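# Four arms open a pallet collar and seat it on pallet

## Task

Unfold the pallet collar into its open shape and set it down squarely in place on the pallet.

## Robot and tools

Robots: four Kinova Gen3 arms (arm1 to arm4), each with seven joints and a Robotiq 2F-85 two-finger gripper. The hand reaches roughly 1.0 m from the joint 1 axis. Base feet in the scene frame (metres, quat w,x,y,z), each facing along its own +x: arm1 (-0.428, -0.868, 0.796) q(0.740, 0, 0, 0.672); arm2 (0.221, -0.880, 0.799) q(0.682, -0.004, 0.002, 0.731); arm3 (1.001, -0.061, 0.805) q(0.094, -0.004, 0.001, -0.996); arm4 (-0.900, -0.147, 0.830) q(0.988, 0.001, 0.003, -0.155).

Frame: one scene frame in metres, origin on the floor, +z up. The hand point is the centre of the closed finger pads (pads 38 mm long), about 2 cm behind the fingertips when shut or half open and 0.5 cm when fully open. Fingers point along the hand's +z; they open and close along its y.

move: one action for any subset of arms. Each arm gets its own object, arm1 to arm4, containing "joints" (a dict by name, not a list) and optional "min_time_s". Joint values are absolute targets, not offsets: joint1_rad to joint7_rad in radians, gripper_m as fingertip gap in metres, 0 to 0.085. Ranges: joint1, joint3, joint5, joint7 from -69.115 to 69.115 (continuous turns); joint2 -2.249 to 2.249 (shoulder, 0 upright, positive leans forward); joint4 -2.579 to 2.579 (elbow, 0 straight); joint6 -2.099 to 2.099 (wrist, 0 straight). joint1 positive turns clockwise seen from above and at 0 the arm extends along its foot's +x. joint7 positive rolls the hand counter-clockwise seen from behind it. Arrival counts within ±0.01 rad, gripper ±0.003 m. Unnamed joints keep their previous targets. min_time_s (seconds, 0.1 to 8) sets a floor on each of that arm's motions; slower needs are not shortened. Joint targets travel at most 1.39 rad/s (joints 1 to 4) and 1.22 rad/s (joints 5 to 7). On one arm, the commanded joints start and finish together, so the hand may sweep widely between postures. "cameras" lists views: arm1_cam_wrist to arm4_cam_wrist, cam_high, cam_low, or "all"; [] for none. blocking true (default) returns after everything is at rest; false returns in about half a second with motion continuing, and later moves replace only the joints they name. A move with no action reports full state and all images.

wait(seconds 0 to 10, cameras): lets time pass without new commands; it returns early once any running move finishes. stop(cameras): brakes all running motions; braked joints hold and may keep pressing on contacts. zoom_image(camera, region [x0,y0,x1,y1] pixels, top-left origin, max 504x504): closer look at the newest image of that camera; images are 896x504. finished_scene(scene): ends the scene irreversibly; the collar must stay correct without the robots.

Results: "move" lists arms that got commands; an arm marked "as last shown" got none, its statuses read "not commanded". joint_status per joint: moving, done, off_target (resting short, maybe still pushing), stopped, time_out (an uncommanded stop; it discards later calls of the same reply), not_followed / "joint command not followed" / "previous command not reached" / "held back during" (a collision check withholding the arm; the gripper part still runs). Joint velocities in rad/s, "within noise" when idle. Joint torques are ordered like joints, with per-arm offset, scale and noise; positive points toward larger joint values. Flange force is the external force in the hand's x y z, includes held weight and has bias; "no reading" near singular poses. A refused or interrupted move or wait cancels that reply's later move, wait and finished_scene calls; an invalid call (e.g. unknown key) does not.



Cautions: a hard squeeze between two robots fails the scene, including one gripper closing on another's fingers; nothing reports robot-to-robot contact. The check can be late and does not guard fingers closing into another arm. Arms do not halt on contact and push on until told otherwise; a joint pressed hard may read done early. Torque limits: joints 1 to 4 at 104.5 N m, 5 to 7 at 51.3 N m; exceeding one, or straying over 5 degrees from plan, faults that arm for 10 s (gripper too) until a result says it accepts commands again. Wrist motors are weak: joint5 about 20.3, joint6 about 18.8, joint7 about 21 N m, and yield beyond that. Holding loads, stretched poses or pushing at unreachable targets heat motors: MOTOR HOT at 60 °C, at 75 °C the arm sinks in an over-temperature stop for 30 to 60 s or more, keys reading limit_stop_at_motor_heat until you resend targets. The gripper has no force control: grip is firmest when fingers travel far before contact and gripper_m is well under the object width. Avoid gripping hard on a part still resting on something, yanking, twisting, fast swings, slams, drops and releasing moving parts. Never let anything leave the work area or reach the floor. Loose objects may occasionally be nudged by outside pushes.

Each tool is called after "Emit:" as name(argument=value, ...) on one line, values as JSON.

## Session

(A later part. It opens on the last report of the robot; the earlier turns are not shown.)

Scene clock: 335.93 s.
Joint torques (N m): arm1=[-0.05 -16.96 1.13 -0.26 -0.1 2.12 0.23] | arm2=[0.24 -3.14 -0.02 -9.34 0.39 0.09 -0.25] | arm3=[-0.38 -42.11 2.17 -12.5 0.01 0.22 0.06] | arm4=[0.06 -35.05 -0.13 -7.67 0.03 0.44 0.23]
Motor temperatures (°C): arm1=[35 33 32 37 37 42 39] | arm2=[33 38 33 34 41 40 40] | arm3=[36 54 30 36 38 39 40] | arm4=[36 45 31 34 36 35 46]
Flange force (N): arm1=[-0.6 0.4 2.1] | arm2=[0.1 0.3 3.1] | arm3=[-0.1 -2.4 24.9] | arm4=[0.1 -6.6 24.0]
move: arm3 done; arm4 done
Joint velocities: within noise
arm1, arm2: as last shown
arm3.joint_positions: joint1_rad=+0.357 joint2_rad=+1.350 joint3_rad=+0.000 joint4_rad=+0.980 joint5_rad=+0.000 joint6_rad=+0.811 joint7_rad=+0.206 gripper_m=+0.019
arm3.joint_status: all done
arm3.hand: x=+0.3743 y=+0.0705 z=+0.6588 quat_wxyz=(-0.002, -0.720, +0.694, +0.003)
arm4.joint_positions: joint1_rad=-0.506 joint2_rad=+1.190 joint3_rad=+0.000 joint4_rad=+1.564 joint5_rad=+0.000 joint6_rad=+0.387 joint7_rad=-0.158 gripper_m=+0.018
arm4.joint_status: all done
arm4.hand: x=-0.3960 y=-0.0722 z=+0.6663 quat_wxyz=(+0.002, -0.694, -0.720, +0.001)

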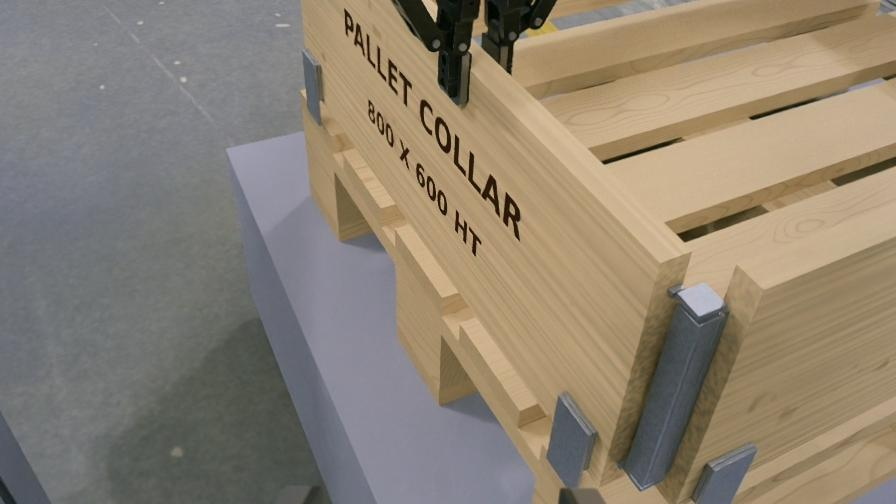

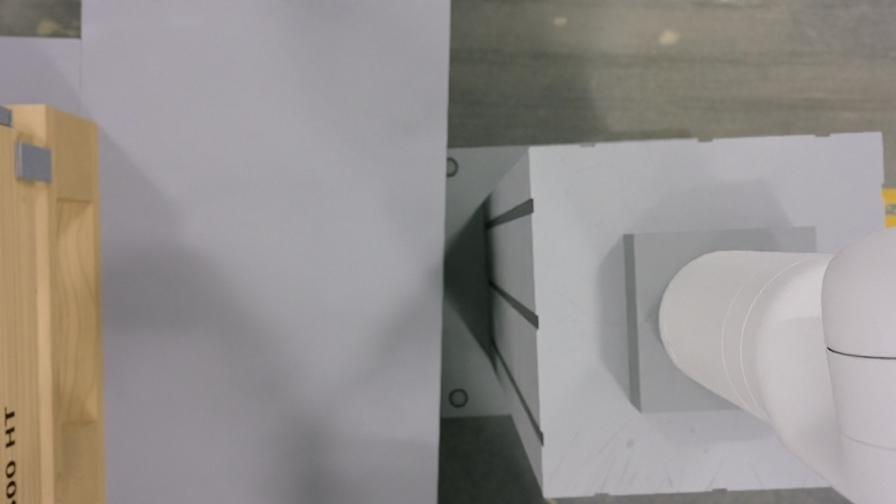

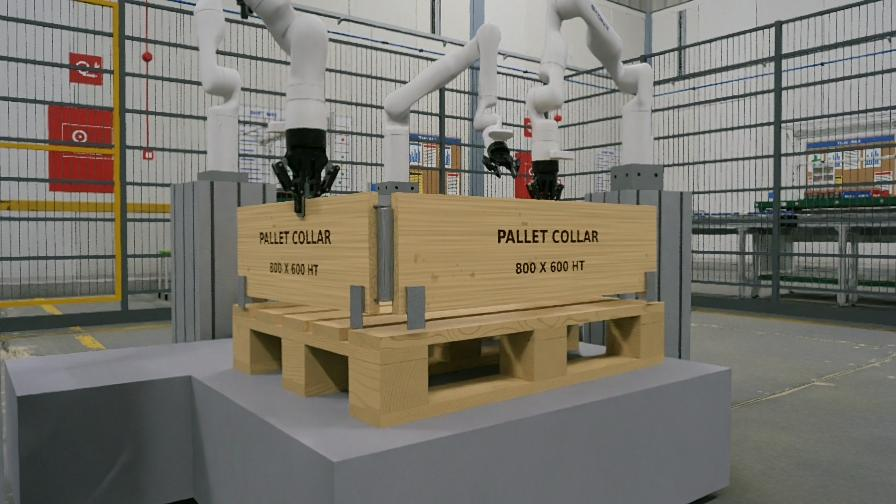

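Emit:
move(arm3={"joints": {"joint1_rad": 0.3574, "joint2_rad": 1.3641, "joint4_rad": 0.9767, "joint6_rad": 0.8008, "joint7_rad": 0.2065}, "min_time_s": 1}, arm4={"joints": {"joint1_rad": -0.5061, "joint2_rad": 1.2087, "joint4_rad": 1.5516, "joint6_rad": 0.3813, "joint7_rad": -0.1576}, "min_time_s": 1}, cameras=["arm1_cam_wrist", "arm2_cam_wrist", "cam_low"])

Emit:
zoom_image(camera="cam_low", region=[340, 280, 450, 350])

Emit:
zoom_image(camera="cam_low", region=[225, 265, 275, 325])

Emit:
zoom_image(camera="cam_low", region=[625, 260, 685, 320])

Emit:
zoom_image(camera="arm1_cam_wrist", region=[290, 60, 370, 180])

Emit:
zoom_image(camera="arm2_cam_wrist", region=[0, 80, 140, 230])

Scene clock: 340.77 s.
Joint torques (N m): arm1=[0.09 -16.95 1.09 -0.3 -0.11 2.16 0.27] | arm2=[0.21 -3.18 -0.08 -9.38 0.4 0.07 -0.24] | arm3=[-0.38 -41.22 2.22 -11.8 0.14 0.61 0.22] | arm4=[0.14 -35.3 -0.14 -7.44 -0.05 0.43 0.18]
Motor temperatures (°C): arm1=[35 33 32 37 37 42 39] | arm2=[33 38 33 34 41 40 40] | arm3=[36 53 30 37 38 39 40] | arm4=[36 45 31 34 36 35 46]
Flange force (N): arm1=[-0.7 0.5 1.8] | arm2=[0.2 0.2 3.1] | arm3=[0.1 -2.3 24.2] | arm4=[0.2 -5.9 24.3]
move: arm3 done; arm4 done
Joint velocities: within noise
arm1, arm2: as last shown
arm3.joint_positions: joint1_rad=+0.357 joint2_rad=+1.364 joint3_rad=+0.000 joint4_rad=+0.977 joint5_rad=+0.000 joint6_rad=+0.801 joint7_rad=+0.206 gripper_m=+0.019
arm3.joint_status: all done
arm3.hand: x=+0.3752 y=+0.0705 z=+0.6508 quat_wxyz=(-0.003, -0.720, +0.694, +0.003)
arm4.joint_positions: joint1_rad=-0.506 joint2_rad=+1.209 joint3_rad=+0.000 joint4_rad=+1.552 joint5_rad=+0.000 joint6_rad=+0.381 joint7_rad=-0.158 gripper_m=+0.018
arm4.joint_status: all done
arm4.hand: x=-0.3950 y=-0.0721 z=+0.6583 quat_wxyz=(+0.002, -0.694, -0.720, +0.001)

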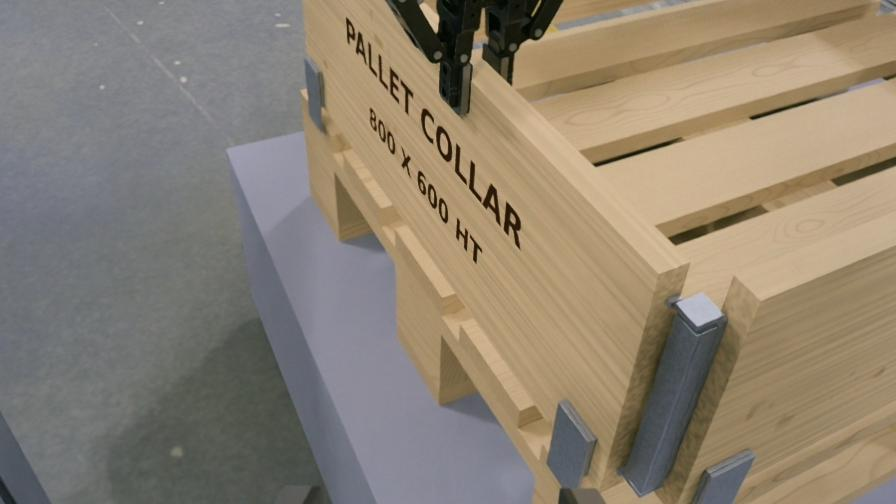

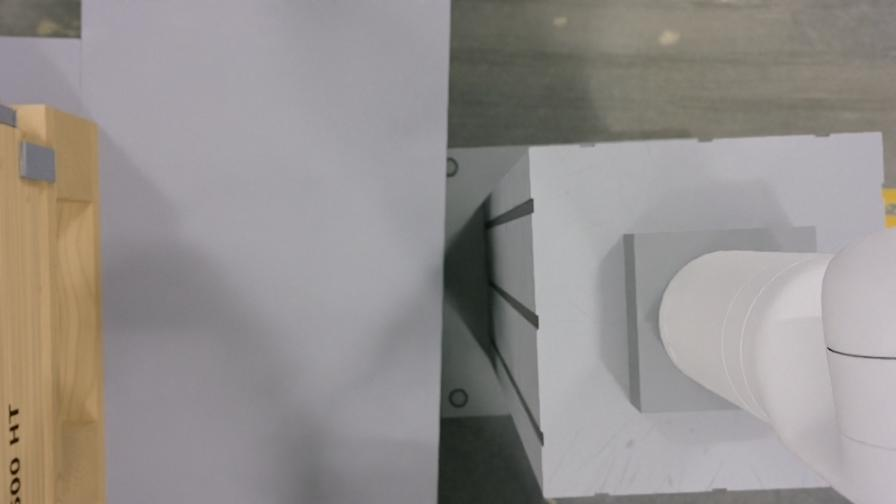

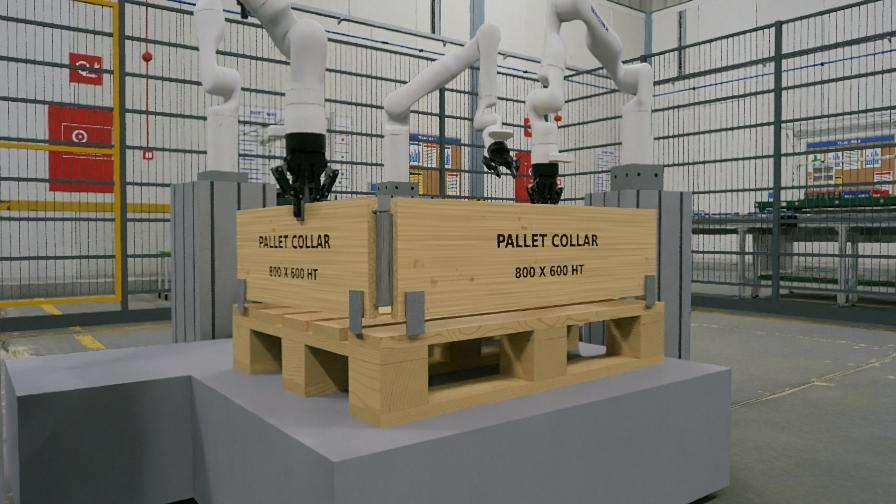

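Scaled by 4.582 from the camera's image (finer frame: 1280x720).

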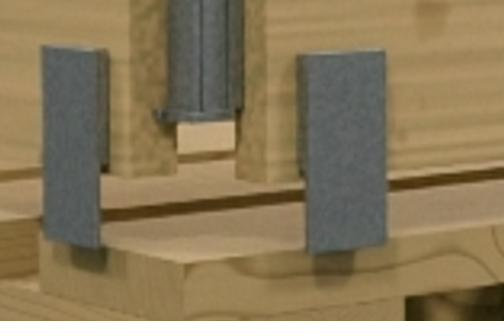

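Scaled by 8.400 from the camera's image (finer frame: 1280x720).

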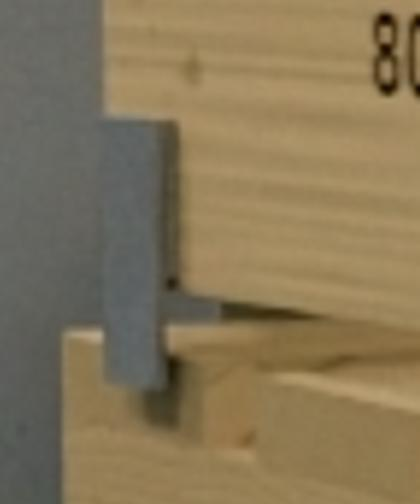

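Scaled by 8.400 from the camera's image (finer frame: 1280x720).

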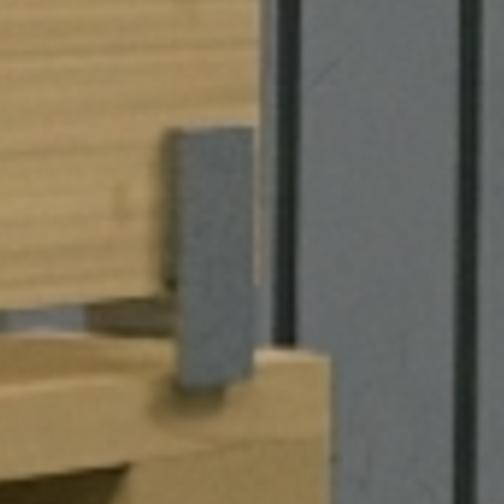

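Scaled by 4.200 from the camera's image (finer frame: 1280x720).

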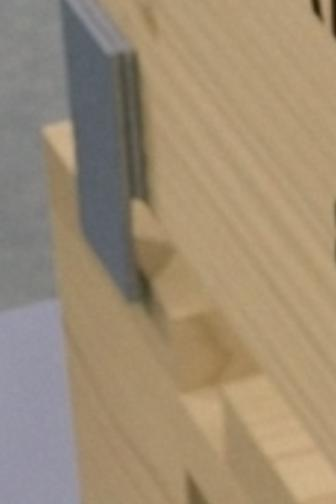

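Scaled by 3.360 from the camera's image (finer frame: 1280x720).

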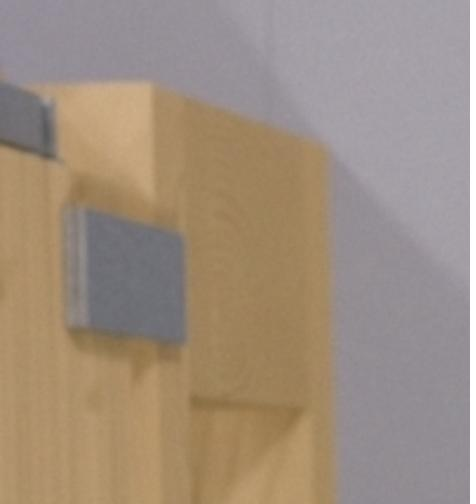

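Emit:
move(arm3={"joints": {"joint2_rad": 1.3802, "joint4_rad": 0.9667, "joint6_rad": 0.7947}, "min_time_s": 1}, arm4={"joints": {"joint2_rad": 1.2264, "joint4_rad": 1.5427, "joint6_rad": 0.3725}, "min_time_s": 1})

Scene clock: 343.80 s.
Joint torques (N m): arm1=[-0.01 -16.86 1.12 -0.32 -0.15 2.16 0.3] | arm2=[0.23 -3.15 0.02 -9.33 0.4 0.05 -0.27] | arm3=[-0.44 -41.35 2.22 -11.71 0.21 0.61 0.16] | arm4=[0.11 -35.31 -0.16 -7.21 -0.05 0.46 0.19]
Motor temperatures (°C): arm1=[35 33 32 37 37 42 39] | arm2=[33 38 33 34 41 40 40] | arm3=[36 53 30 37 38 39 40] | arm4=[36 45 31 34 36 35 46]
Flange force (N): arm1=[-0.6 0.9 2.0] | arm2=[0.0 0.3 2.9] | arm3=[-0.1 -2.0 24.3] | arm4=[0.2 -5.7 24.3]
move: arm3 done; arm4 done
Joint velocities: within noise
arm1, arm2: as last shown
arm3.joint_positions: joint1_rad=+0.357 joint2_rad=+1.380 joint3_rad=+0.000 joint4_rad=+0.967 joint5_rad=+0.000 joint6_rad=+0.795 joint7_rad=+0.206 gripper_m=+0.019
arm3.joint_status: all done
arm3.hand: x=+0.3752 y=+0.0705 z=+0.6428 quat_wxyz=(-0.002, -0.720, +0.694, +0.003)
arm4.joint_positions: joint1_rad=-0.506 joint2_rad=+1.226 joint3_rad=+0.000 joint4_rad=+1.543 joint5_rad=+0.000 joint6_rad=+0.373 joint7_rad=-0.158 gripper_m=+0.018
arm4.joint_status: all done
arm4.hand: x=-0.3950 y=-0.0721 z=+0.6503 quat_wxyz=(+0.002, -0.694, -0.720, +0.001)
pictures: none

Emit:
move(arm3={"joints": {"joint2_rad": 1.3965, "joint4_rad": 0.9561, "joint6_rad": 0.789}, "min_time_s": 1}, arm4={"joints": {"joint2_rad": 1.2441, "joint4_rad": 1.5334, "joint6_rad": 0.3641}, "min_time_s": 1}, cameras=["arm1_cam_wrist", "arm2_cam_wrist", "arm3_cam_wrist", "arm4_cam_wrist", "cam_low"])

Emit:
zoom_image(camera="cam_low", region=[220, 250, 460, 385])

Emit:
zoom_image(camera="cam_low", region=[560, 250, 700, 329])

Scene clock: 345.93 s.
Joint torques (N m): arm1=[-0.05 -16.92 1.08 -0.27 -0.11 2.16 0.25] | arm2=[0.22 -3.15 -0.02 -9.35 0.41 0.08 -0.27] | arm3=[-0.47 -40.89 2.28 -11.59 0.28 0.48 0.22] | arm4=[0.09 -35.31 -0.25 -7.12 -0.09 0.43 0.15]
Motor temperatures (°C): arm1=[35 33 32 37 37 42 39] | arm2=[33 38 33 34 41 40 40] | arm3=[36 53 30 37 38 39 40] | arm4=[36 45 31 34 36 35 46]
Flange force (N): arm1=[-0.5 0.5 2.0] | arm2=[0.1 0.3 3.1] | arm3=[0.0 -2.2 23.3] | arm4=[0.1 -5.8 24.0]
move: arm3 done; arm4 done
Joint velocities: within noise
arm1, arm2: as last shown
arm3.joint_positions: joint1_rad=+0.357 joint2_rad=+1.396 joint3_rad=+0.000 joint4_rad=+0.956 joint5_rad=+0.000 joint6_rad=+0.789 joint7_rad=+0.206 gripper_m=+0.019
arm3.joint_status: all done
arm3.hand: x=+0.3751 y=+0.0705 z=+0.6348 quat_wxyz=(-0.003, -0.720, +0.694, +0.003)
arm4.joint_positions: joint1_rad=-0.506 joint2_rad=+1.244 joint3_rad=+0.000 joint4_rad=+1.533 joint5_rad=+0.000 joint6_rad=+0.364 joint7_rad=-0.158 gripper_m=+0.018
arm4.joint_status: all done
arm4.hand: x=-0.3951 y=-0.0721 z=+0.6424 quat_wxyz=(+0.002, -0.694, -0.720, +0.001)

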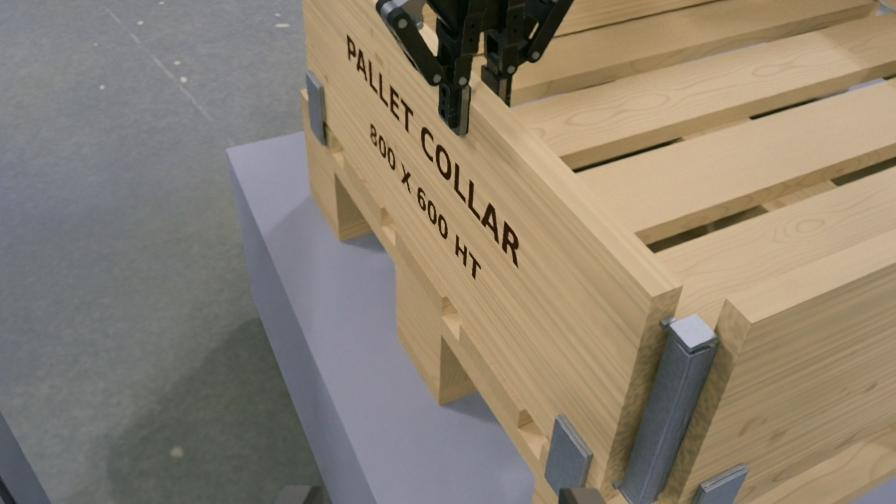

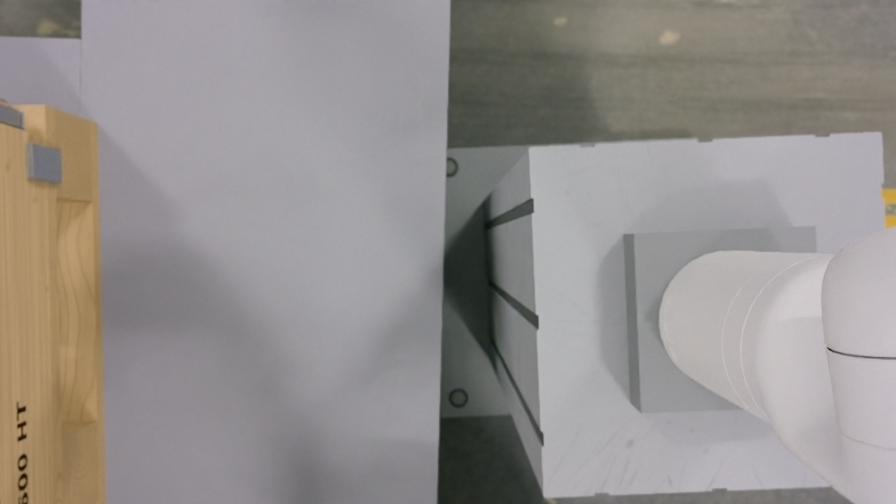

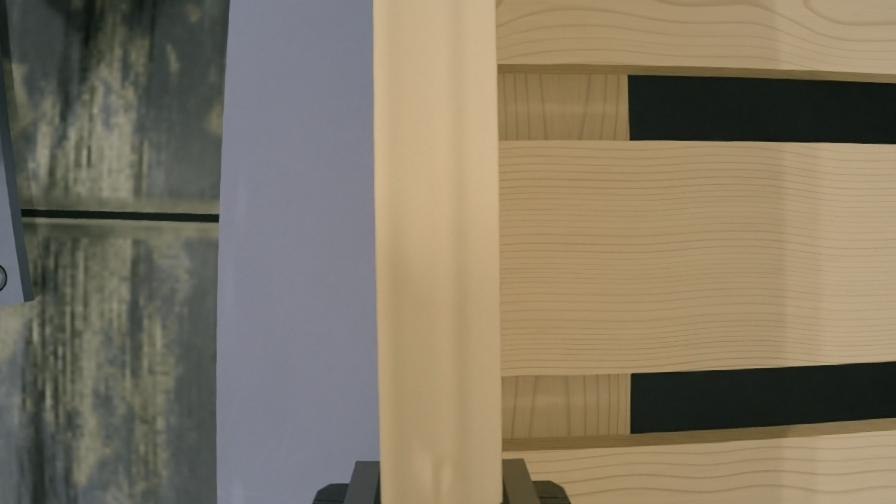

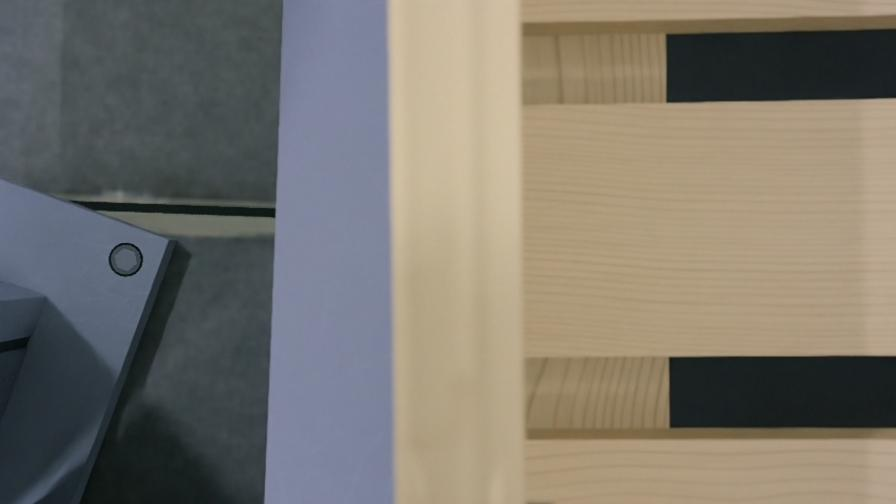

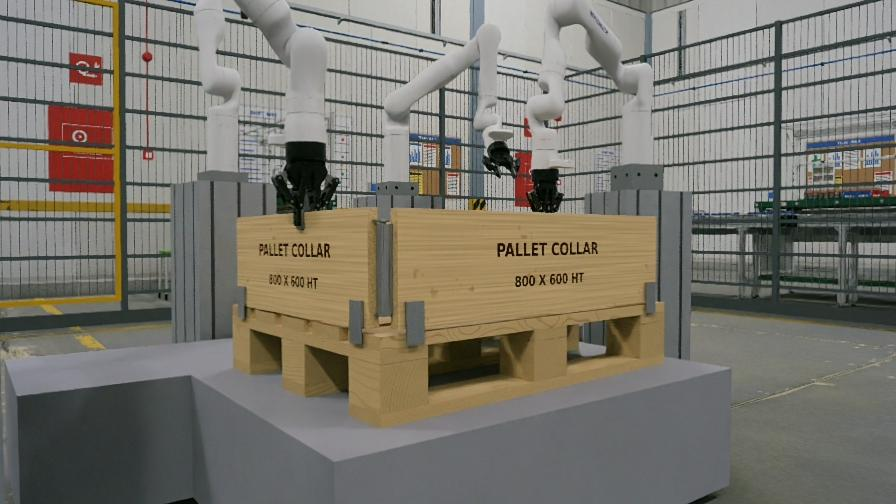

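Scaled by 2.100 from the camera's image (finer frame: 1280x720).

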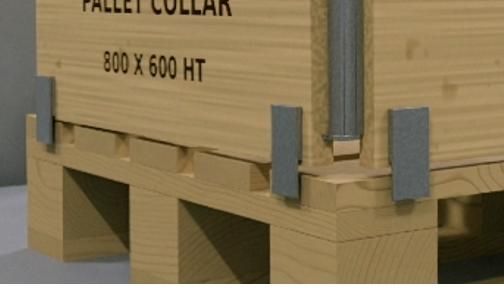

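Scaled by 3.600 from the camera's image (finer frame: 1280x720).

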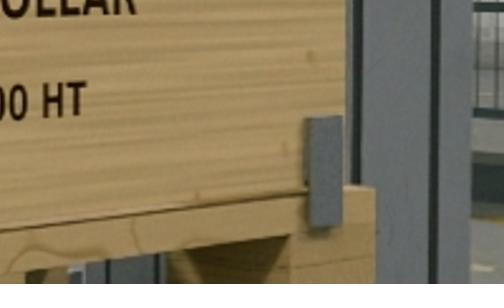

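Emit:
move(arm3={"joints": {"joint2_rad": 1.4047, "joint4_rad": 0.9505, "joint6_rad": 0.7864}, "min_time_s": 1}, arm4={"joints": {"joint2_rad": 1.253, "joint4_rad": 1.5285, "joint6_rad": 0.3601}, "min_time_s": 1})

Emit:
move(arm3={"joints": {"joint2_rad": 1.4109, "joint4_rad": 0.9462, "joint6_rad": 0.7845}, "min_time_s": 0.8}, arm4={"joints": {"joint2_rad": 1.2597, "joint4_rad": 1.5248, "joint6_rad": 0.3571}, "min_time_s": 0.8}, cameras=["arm1_cam_wrist", "arm2_cam_wrist", "cam_low"])

Emit:
zoom_image(camera="cam_low", region=[220, 250, 460, 385])

Emit:
zoom_image(camera="cam_low", region=[560, 250, 700, 329])

Scene clock: 349.53 s.
Joint torques (N m): arm1=[-0.05 -16.88 1.04 -0.37 -0.1 2.16 0.3] | arm2=[0.25 -3.1 -0.02 -9.37 0.38 0.03 -0.25] | arm3=[-1.81 -37.32 2.48 -10.29 0.88 0.59 0.31] | arm4=[0.12 -35.24 -0.4 -7.23 -0.12 0.46 0.21]
Motor temperatures (°C): arm1=[35 33 32 37 37 42 39] | arm2=[33 38 33 34 41 40 40] | arm3=[36 53 30 37 38 39 40] | arm4=[36 45 31 34 36 35 46]
Flange force (N): arm1=[-0.5 0.9 1.9] | arm2=[0.1 0.5 3.0] | arm3=[-1.9 -2.9 17.8] | arm4=[0.2 -6.7 23.6]
move: arm3 done; arm4 done
Joint velocities: within noise
arm1, arm2: as last shown
arm3.joint_positions: joint1_rad=+0.357 joint2_rad=+1.405 joint3_rad=+0.000 joint4_rad=+0.950 joint5_rad=+0.000 joint6_rad=+0.786 joint7_rad=+0.206 gripper_m=+0.019
arm3.joint_status: all done
arm3.hand: x=+0.3750 y=+0.0705 z=+0.6308 quat_wxyz=(-0.003, -0.720, +0.694, +0.003)
arm4.joint_positions: joint1_rad=-0.506 joint2_rad=+1.253 joint3_rad=+0.000 joint4_rad=+1.528 joint5_rad=+0.000 joint6_rad=+0.360 joint7_rad=-0.158 gripper_m=+0.018
arm4.joint_status: all done
arm4.hand: x=-0.3951 y=-0.0721 z=+0.6384 quat_wxyz=(+0.002, -0.694, -0.720, +0.001)
pictures: none

Scene clock: 350.63 s.
Joint torques (N m): arm1=[-0.02 -16.9 1.1 -0.3 -0.08 2.16 0.25] | arm2=[0.25 -3.13 -0.05 -9.37 0.39 0.07 -0.27] | arm3=[-2.23 -26.37 1.92 -6.56 0.64 0.62 0.05] | arm4=[-1.64 -27.64 -2.26 -5.92 -0.4 0.25 0.18]
Motor temperatures (°C): arm1=[35 33 32 37 37 42 39] | arm2=[33 38 33 34 41 40 40] | arm3=[36 53 30 37 38 39 40] | arm4=[36 45 31 34 36 35 46]
Flange force (N): arm1=[-0.5 0.5 1.8] | arm2=[0.2 0.3 3.1] | arm3=[-2.7 -3.9 0.4] | arm4=[-3.4 -7.0 7.9]
move: arm3 done; arm4 done
Joint velocities: within noise
arm1: as last shown
arm2.joint_positions: joint1_rad=-0.118 joint2_rad=-0.300 joint3_rad=+0.000 joint4_rad=+1.600 joint5_rad=+0.000 joint6_rad=+1.840 joint7_rad=+3.000 gripper_m=+0.036
arm2.joint_status: not commanded
arm2.hand: x=+0.2106 y=-0.6955 z=+1.2573 quat_wxyz=(+0.003, +1.000, +0.023, +0.002)
arm3.joint_positions: joint1_rad=+0.357 joint2_rad=+1.411 joint3_rad=+0.000 joint4_rad=+0.946 joint5_rad=+0.000 joint6_rad=+0.785 joint7_rad=+0.206 gripper_m=+0.019
arm3.joint_status: all done
arm3.hand: x=+0.3750 y=+0.0705 z=+0.6278 quat_wxyz=(-0.003, -0.720, +0.694, +0.003)
arm4.joint_positions: joint1_rad=-0.506 joint2_rad=+1.260 joint3_rad=+0.000 joint4_rad=+1.525 joint5_rad=+0.000 joint6_rad=+0.357 joint7_rad=-0.158 gripper_m=+0.018
arm4.joint_status: all done
arm4.hand: x=-0.3951 y=-0.0721 z=+0.6353 quat_wxyz=(+0.002, -0.694, -0.720, +0.001)

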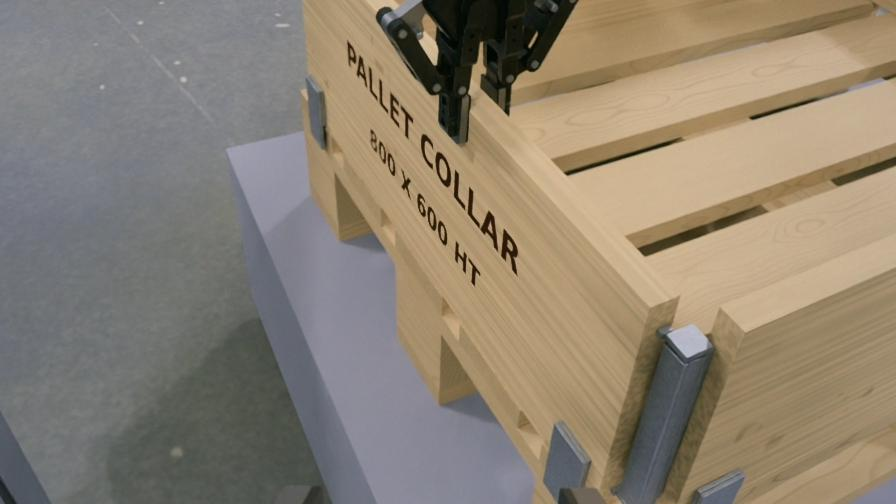

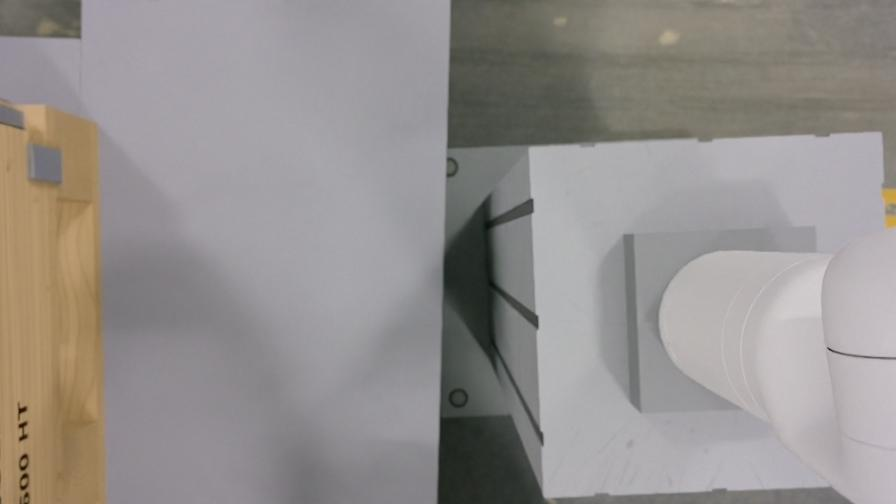

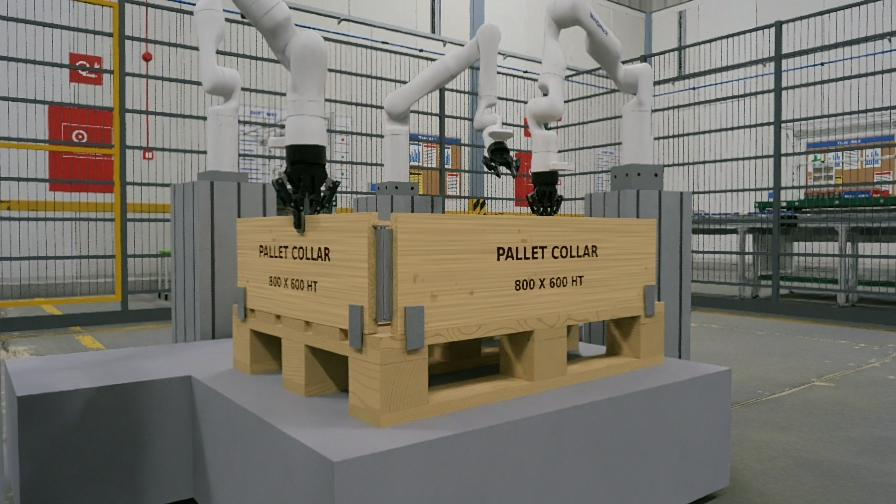

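Scaled by 2.100 from the camera's image (finer frame: 1280x720).

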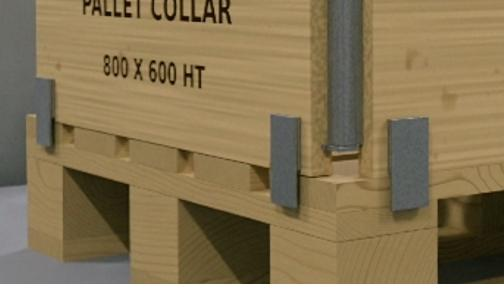

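Scaled by 3.600 from the camera's image (finer frame: 1280x720).

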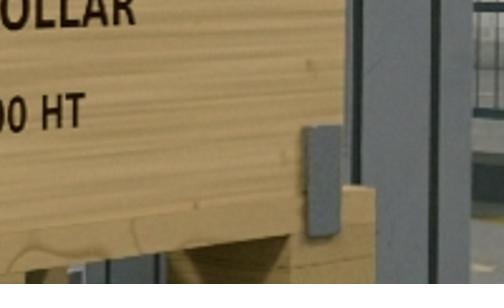

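Emit:
move(arm3={"joints": {"joint2_rad": 1.4123, "joint4_rad": 0.9452, "joint6_rad": 0.7841}, "min_time_s": 0.6}, arm4={"joints": {"joint2_rad": 1.2631, "joint4_rad": 1.5229, "joint6_rad": 0.3556}, "min_time_s": 0.6})

Scene clock: 352.17 s.
Joint torques (N m): arm1=[-0.08 -16.84 1.16 -0.24 -0.08 2.15 0.27] | arm2=[0.22 -3.16 0 -9.39 0.42 0.08 -0.25] | arm3=[-3.75 -24.97 0.7 -6.45 0.24 0.21 0.11] | arm4=[0.3 -19.54 -0.36 -5.06 -0.08 -0.43 0.08]
Motor temperatures (°C): arm1=[35 33 32 37 37 42 39] | arm2=[33 38 33 34 41 40 40] | arm3=[36 53 30 37 38 39 40] | arm4=[36 45 31 34 36 35 46]
Flange force (N): arm1=[-0.4 0.4 1.9] | arm2=[0.0 0.3 3.2] | arm3=[-4.8 -5.0 -2.6] | arm4=[0.0 -8.9 -9.8]
move: arm3 done; arm4 done
Joint velocities: within noise
arm1.joint_positions: joint1_rad=-1.030 joint2_rad=+0.935 joint3_rad=+0.000 joint4_rad=+2.210 joint5_rad=+1.796 joint6_rad=+0.851 joint7_rad=+1.567 gripper_m=+0.045
arm1.joint_status: not commanded
arm1.hand: x=-0.5912 y=-0.4329 z=+0.8103 quat_wxyz=(-0.225, +0.763, +0.498, +0.345)
arm2: as last shown
arm3.joint_positions: joint1_rad=+0.357 joint2_rad=+1.412 joint3_rad=+0.000 joint4_rad=+0.945 joint5_rad=+0.000 joint6_rad=+0.784 joint7_rad=+0.206 gripper_m=+0.019
arm3.joint_status: all done
arm3.hand: x=+0.3750 y=+0.0705 z=+0.6271 quat_wxyz=(-0.003, -0.720, +0.694, +0.003)
arm4.joint_positions: joint1_rad=-0.506 joint2_rad=+1.263 joint3_rad=+0.000 joint4_rad=+1.523 joint5_rad=+0.000 joint6_rad=+0.356 joint7_rad=-0.158 gripper_m=+0.018
arm4.joint_status: all done
arm4.hand: x=-0.3951 y=-0.0721 z=+0.6338 quat_wxyz=(+0.002, -0.694, -0.720, +0.001)
pictures: none

Emit:
move(arm3={"joints": {"gripper_m": 0.05}}, arm4={"joints": {"gripper_m": 0.05}}, cameras=["arm3_cam_wrist", "arm4_cam_wrist"])

Scene clock: 354.57 s.
Joint torques (N m): arm1=[0 -16.91 1.06 -0.27 -0.14 2.14 0.28] | arm2=[0.29 -3.14 -0.05 -9.37 0.4 0.05 -0.25] | arm3=[-0.96 -24.88 1.96 -6.5 0.57 0.34 0.38] | arm4=[0.48 -22.88 0.42 -5.13 -0.09 0.04 -0.18]
Motor temperatures (°C): arm1=[35 33 32 37 37 42 39] | arm2=[33 38 33 34 41 40 40] | arm3=[36 53 30 37 38 39 40] | arm4=[36 45 31 34 36 35 46]
Flange force (N): arm1=[-0.6 0.7 2.1] | arm2=[0.1 0.3 3.1] | arm3=[0.1 -5.0 -2.8] | arm4=[0.0 -7.8 -1.9]
move: arm3 done; arm4 done
Joint velocities: within noise
arm1, arm2: as last shown
arm3.joint_positions: joint1_rad=+0.357 joint2_rad=+1.412 joint3_rad=+0.000 joint4_rad=+0.945 joint5_rad=+0.000 joint6_rad=+0.784 joint7_rad=+0.206 gripper_m=+0.050
arm3.joint_status: all done
arm3.hand: x=+0.3750 y=+0.0705 z=+0.6271 quat_wxyz=(-0.002, -0.720, +0.694, +0.003)
arm4.joint_positions: joint1_rad=-0.506 joint2_rad=+1.263 joint3_rad=+0.000 joint4_rad=+1.523 joint5_rad=+0.000 joint6_rad=+0.356 joint7_rad=-0.158 gripper_m=+0.050
arm4.joint_status: all done
arm4.hand: x=-0.3951 y=-0.0721 z=+0.6338 quat_wxyz=(+0.002, -0.694, -0.720, +0.001)

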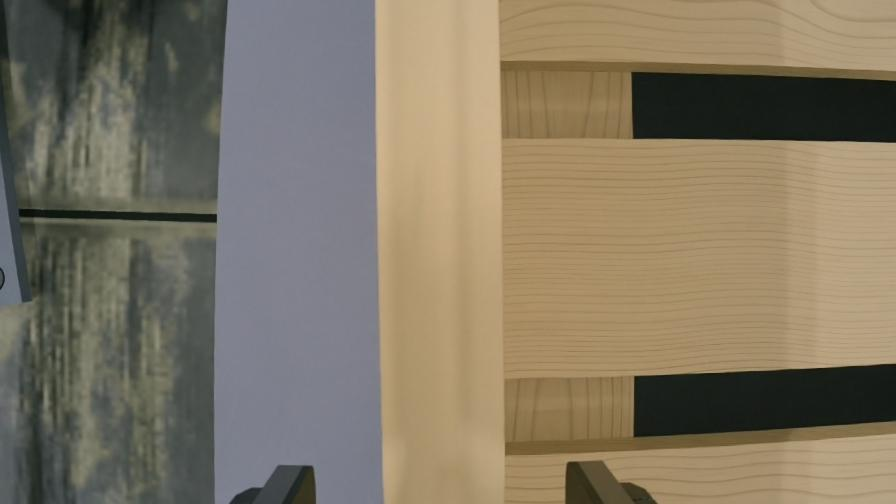

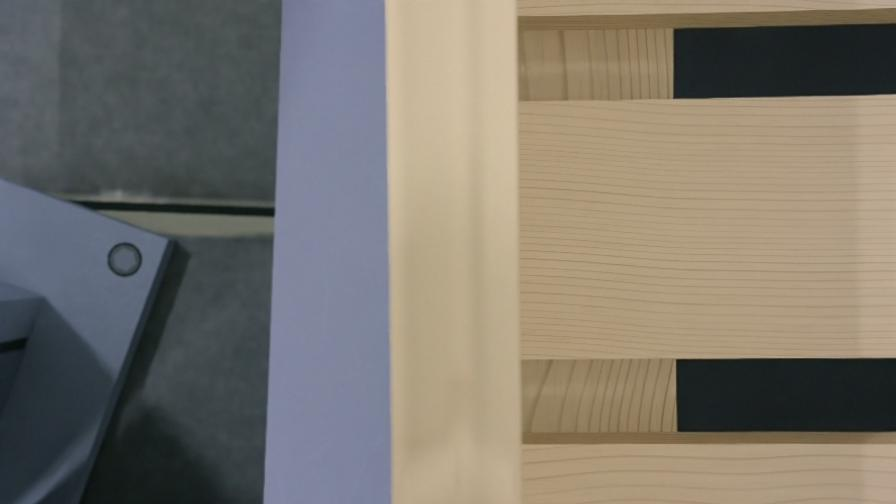

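Emit:
move(arm3={"joints": {"joint2_rad": 1.1865, "joint4_rad": 1.0491, "joint6_rad": 0.906}, "min_time_s": 2}, arm4={"joints": {"joint2_rad": 1.0038, "joint4_rad": 1.6202, "joint6_rad": 0.5176}, "min_time_s": 2}, cameras=["arm1_cam_wrist", "arm2_cam_wrist", "arm3_cam_wrist", "arm4_cam_wrist", "cam_low", "cam_high"])

Emit:
zoom_image(camera="cam_low", region=[220, 190, 460, 385])

Emit:
zoom_image(camera="cam_low", region=[560, 250, 700, 329])

Emit:
zoom_image(camera="arm1_cam_wrist", region=[280, 60, 600, 504])

Emit:
zoom_image(camera="arm2_cam_wrist", region=[0, 80, 140, 230])

Scene clock: 358.00 s.
Joint torques (N m): arm1=[-0.05 -16.87 1.15 -0.3 -0.06 2.17 0.29] | arm2=[0.24 -3.14 0.02 -9.37 0.4 0.06 -0.26] | arm3=[-0.94 -24.42 1.92 -7.2 0.54 0.38 0.35] | arm4=[0.53 -22.05 0.4 -6.51 -0.09 0.02 -0.16]
Motor temperatures (°C): arm1=[35 33 32 37 37 42 39] | arm2=[33 37 33 34 41 40 40] | arm3=[36 53 30 37 38 39 40] | arm4=[36 45 31 34 36 35 46]
Flange force (N): arm1=[-0.5 0.6 1.8] | arm2=[0.0 0.4 3.1] | arm3=[0.1 -4.8 -1.6] | arm4=[0.1 -7.8 -0.1]
move: arm3 done; arm4 done
Joint velocities: within noise
arm1, arm2: as last shown
arm3.joint_positions: joint1_rad=+0.357 joint2_rad=+1.187 joint3_rad=+0.000 joint4_rad=+1.049 joint5_rad=+0.000 joint6_rad=+0.906 joint7_rad=+0.206 gripper_m=+0.050
arm3.joint_status: all done
arm3.hand: x=+0.3760 y=+0.0704 z=+0.7471 quat_wxyz=(-0.002, -0.720, +0.694, +0.003)
arm4.joint_positions: joint1_rad=-0.506 joint2_rad=+1.004 joint3_rad=+0.000 joint4_rad=+1.620 joint5_rad=+0.000 joint6_rad=+0.518 joint7_rad=-0.158 gripper_m=+0.050
arm4.joint_status: all done
arm4.hand: x=-0.3945 y=-0.0723 z=+0.7539 quat_wxyz=(+0.002, -0.694, -0.720, +0.001)
pictures: arm1_cam_wrist, arm2_cam_wrist, arm3_cam_wrist, arm4_cam_wrist, cam_high, cam_low

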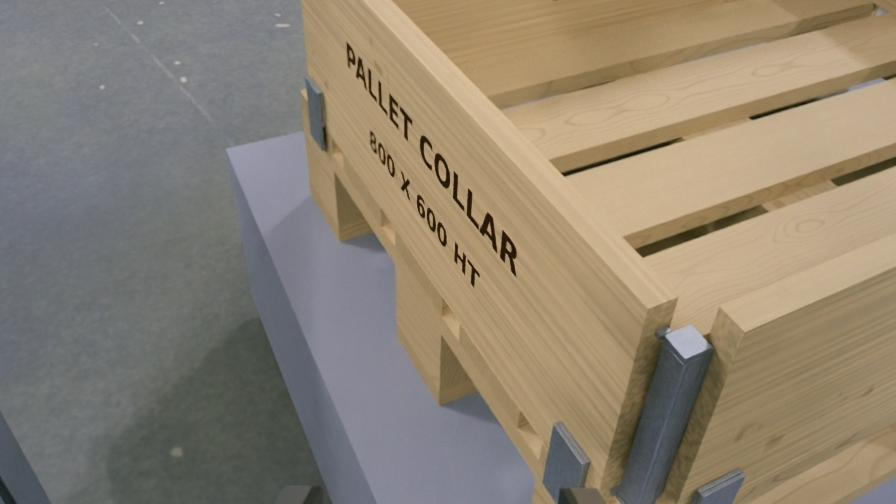

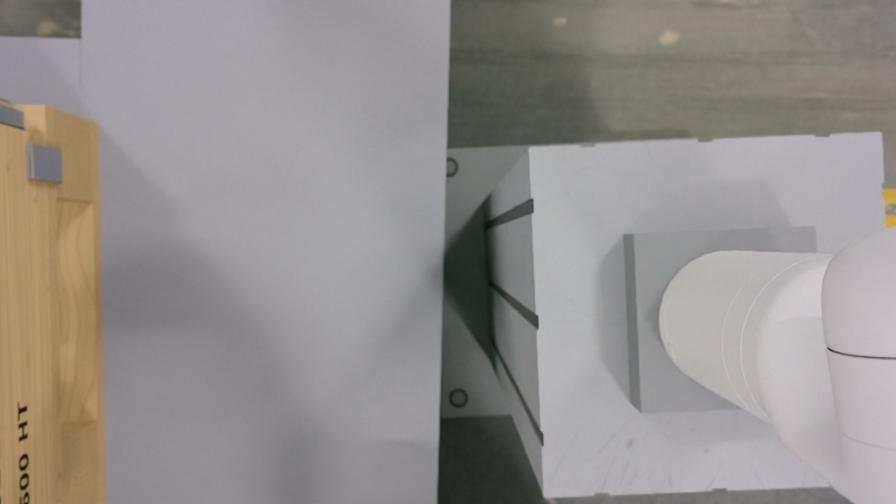

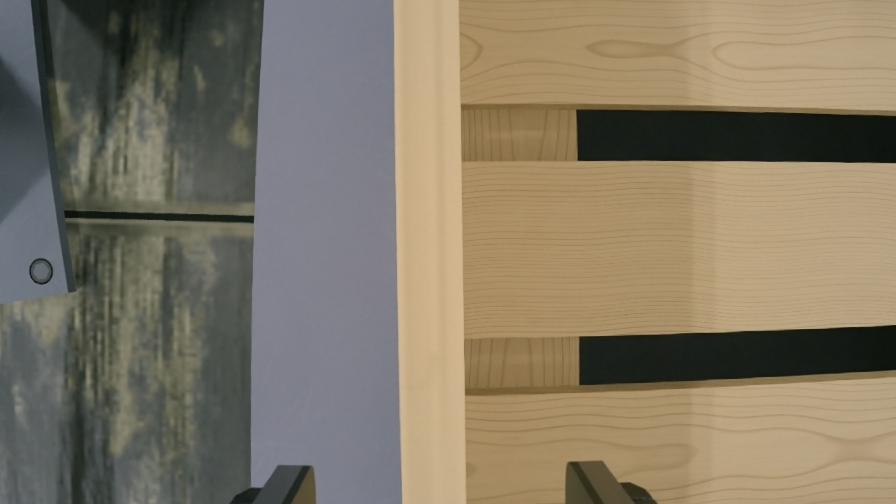

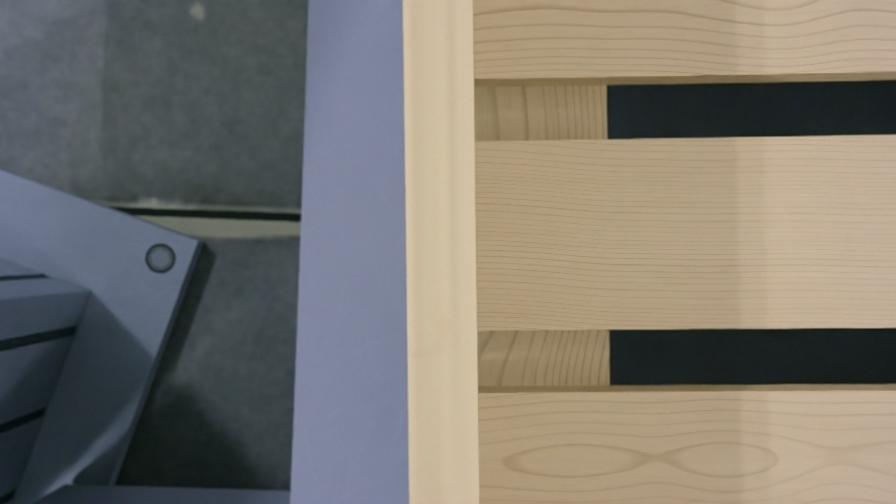

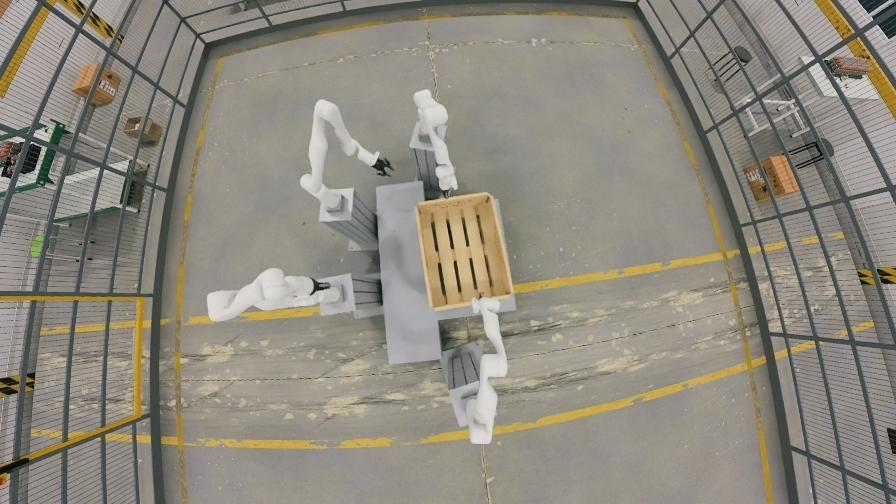

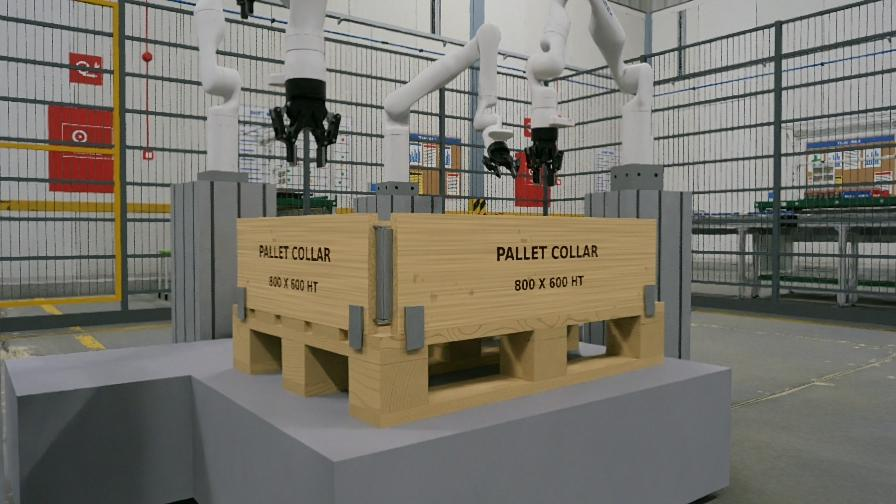

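Scaled by 2.100 from the camera's image (finer frame: 1280x720).

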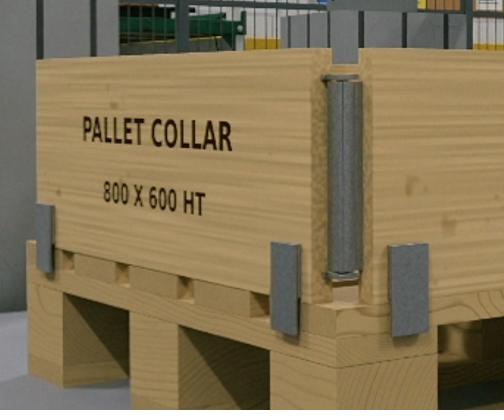

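Scaled by 3.600 from the camera's image (finer frame: 1280x720).

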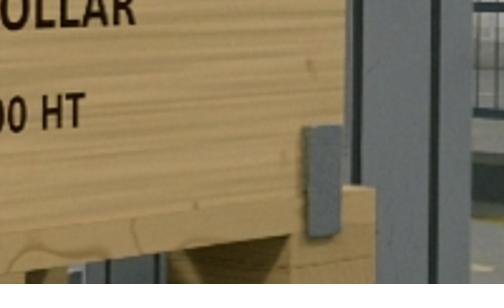

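Scaled by 1.135 from the camera's image (finer frame: 1280x720).

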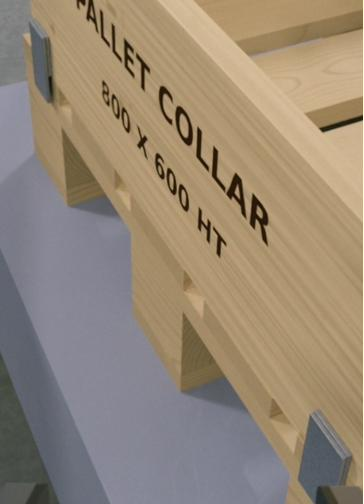

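Scaled by 3.360 from the camera's image (finer frame: 1280x720).

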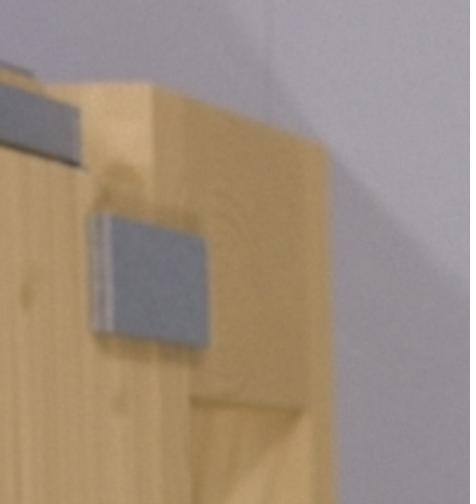

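Emit:
finished_scene(scene=2)

The scene is finished: the task was done.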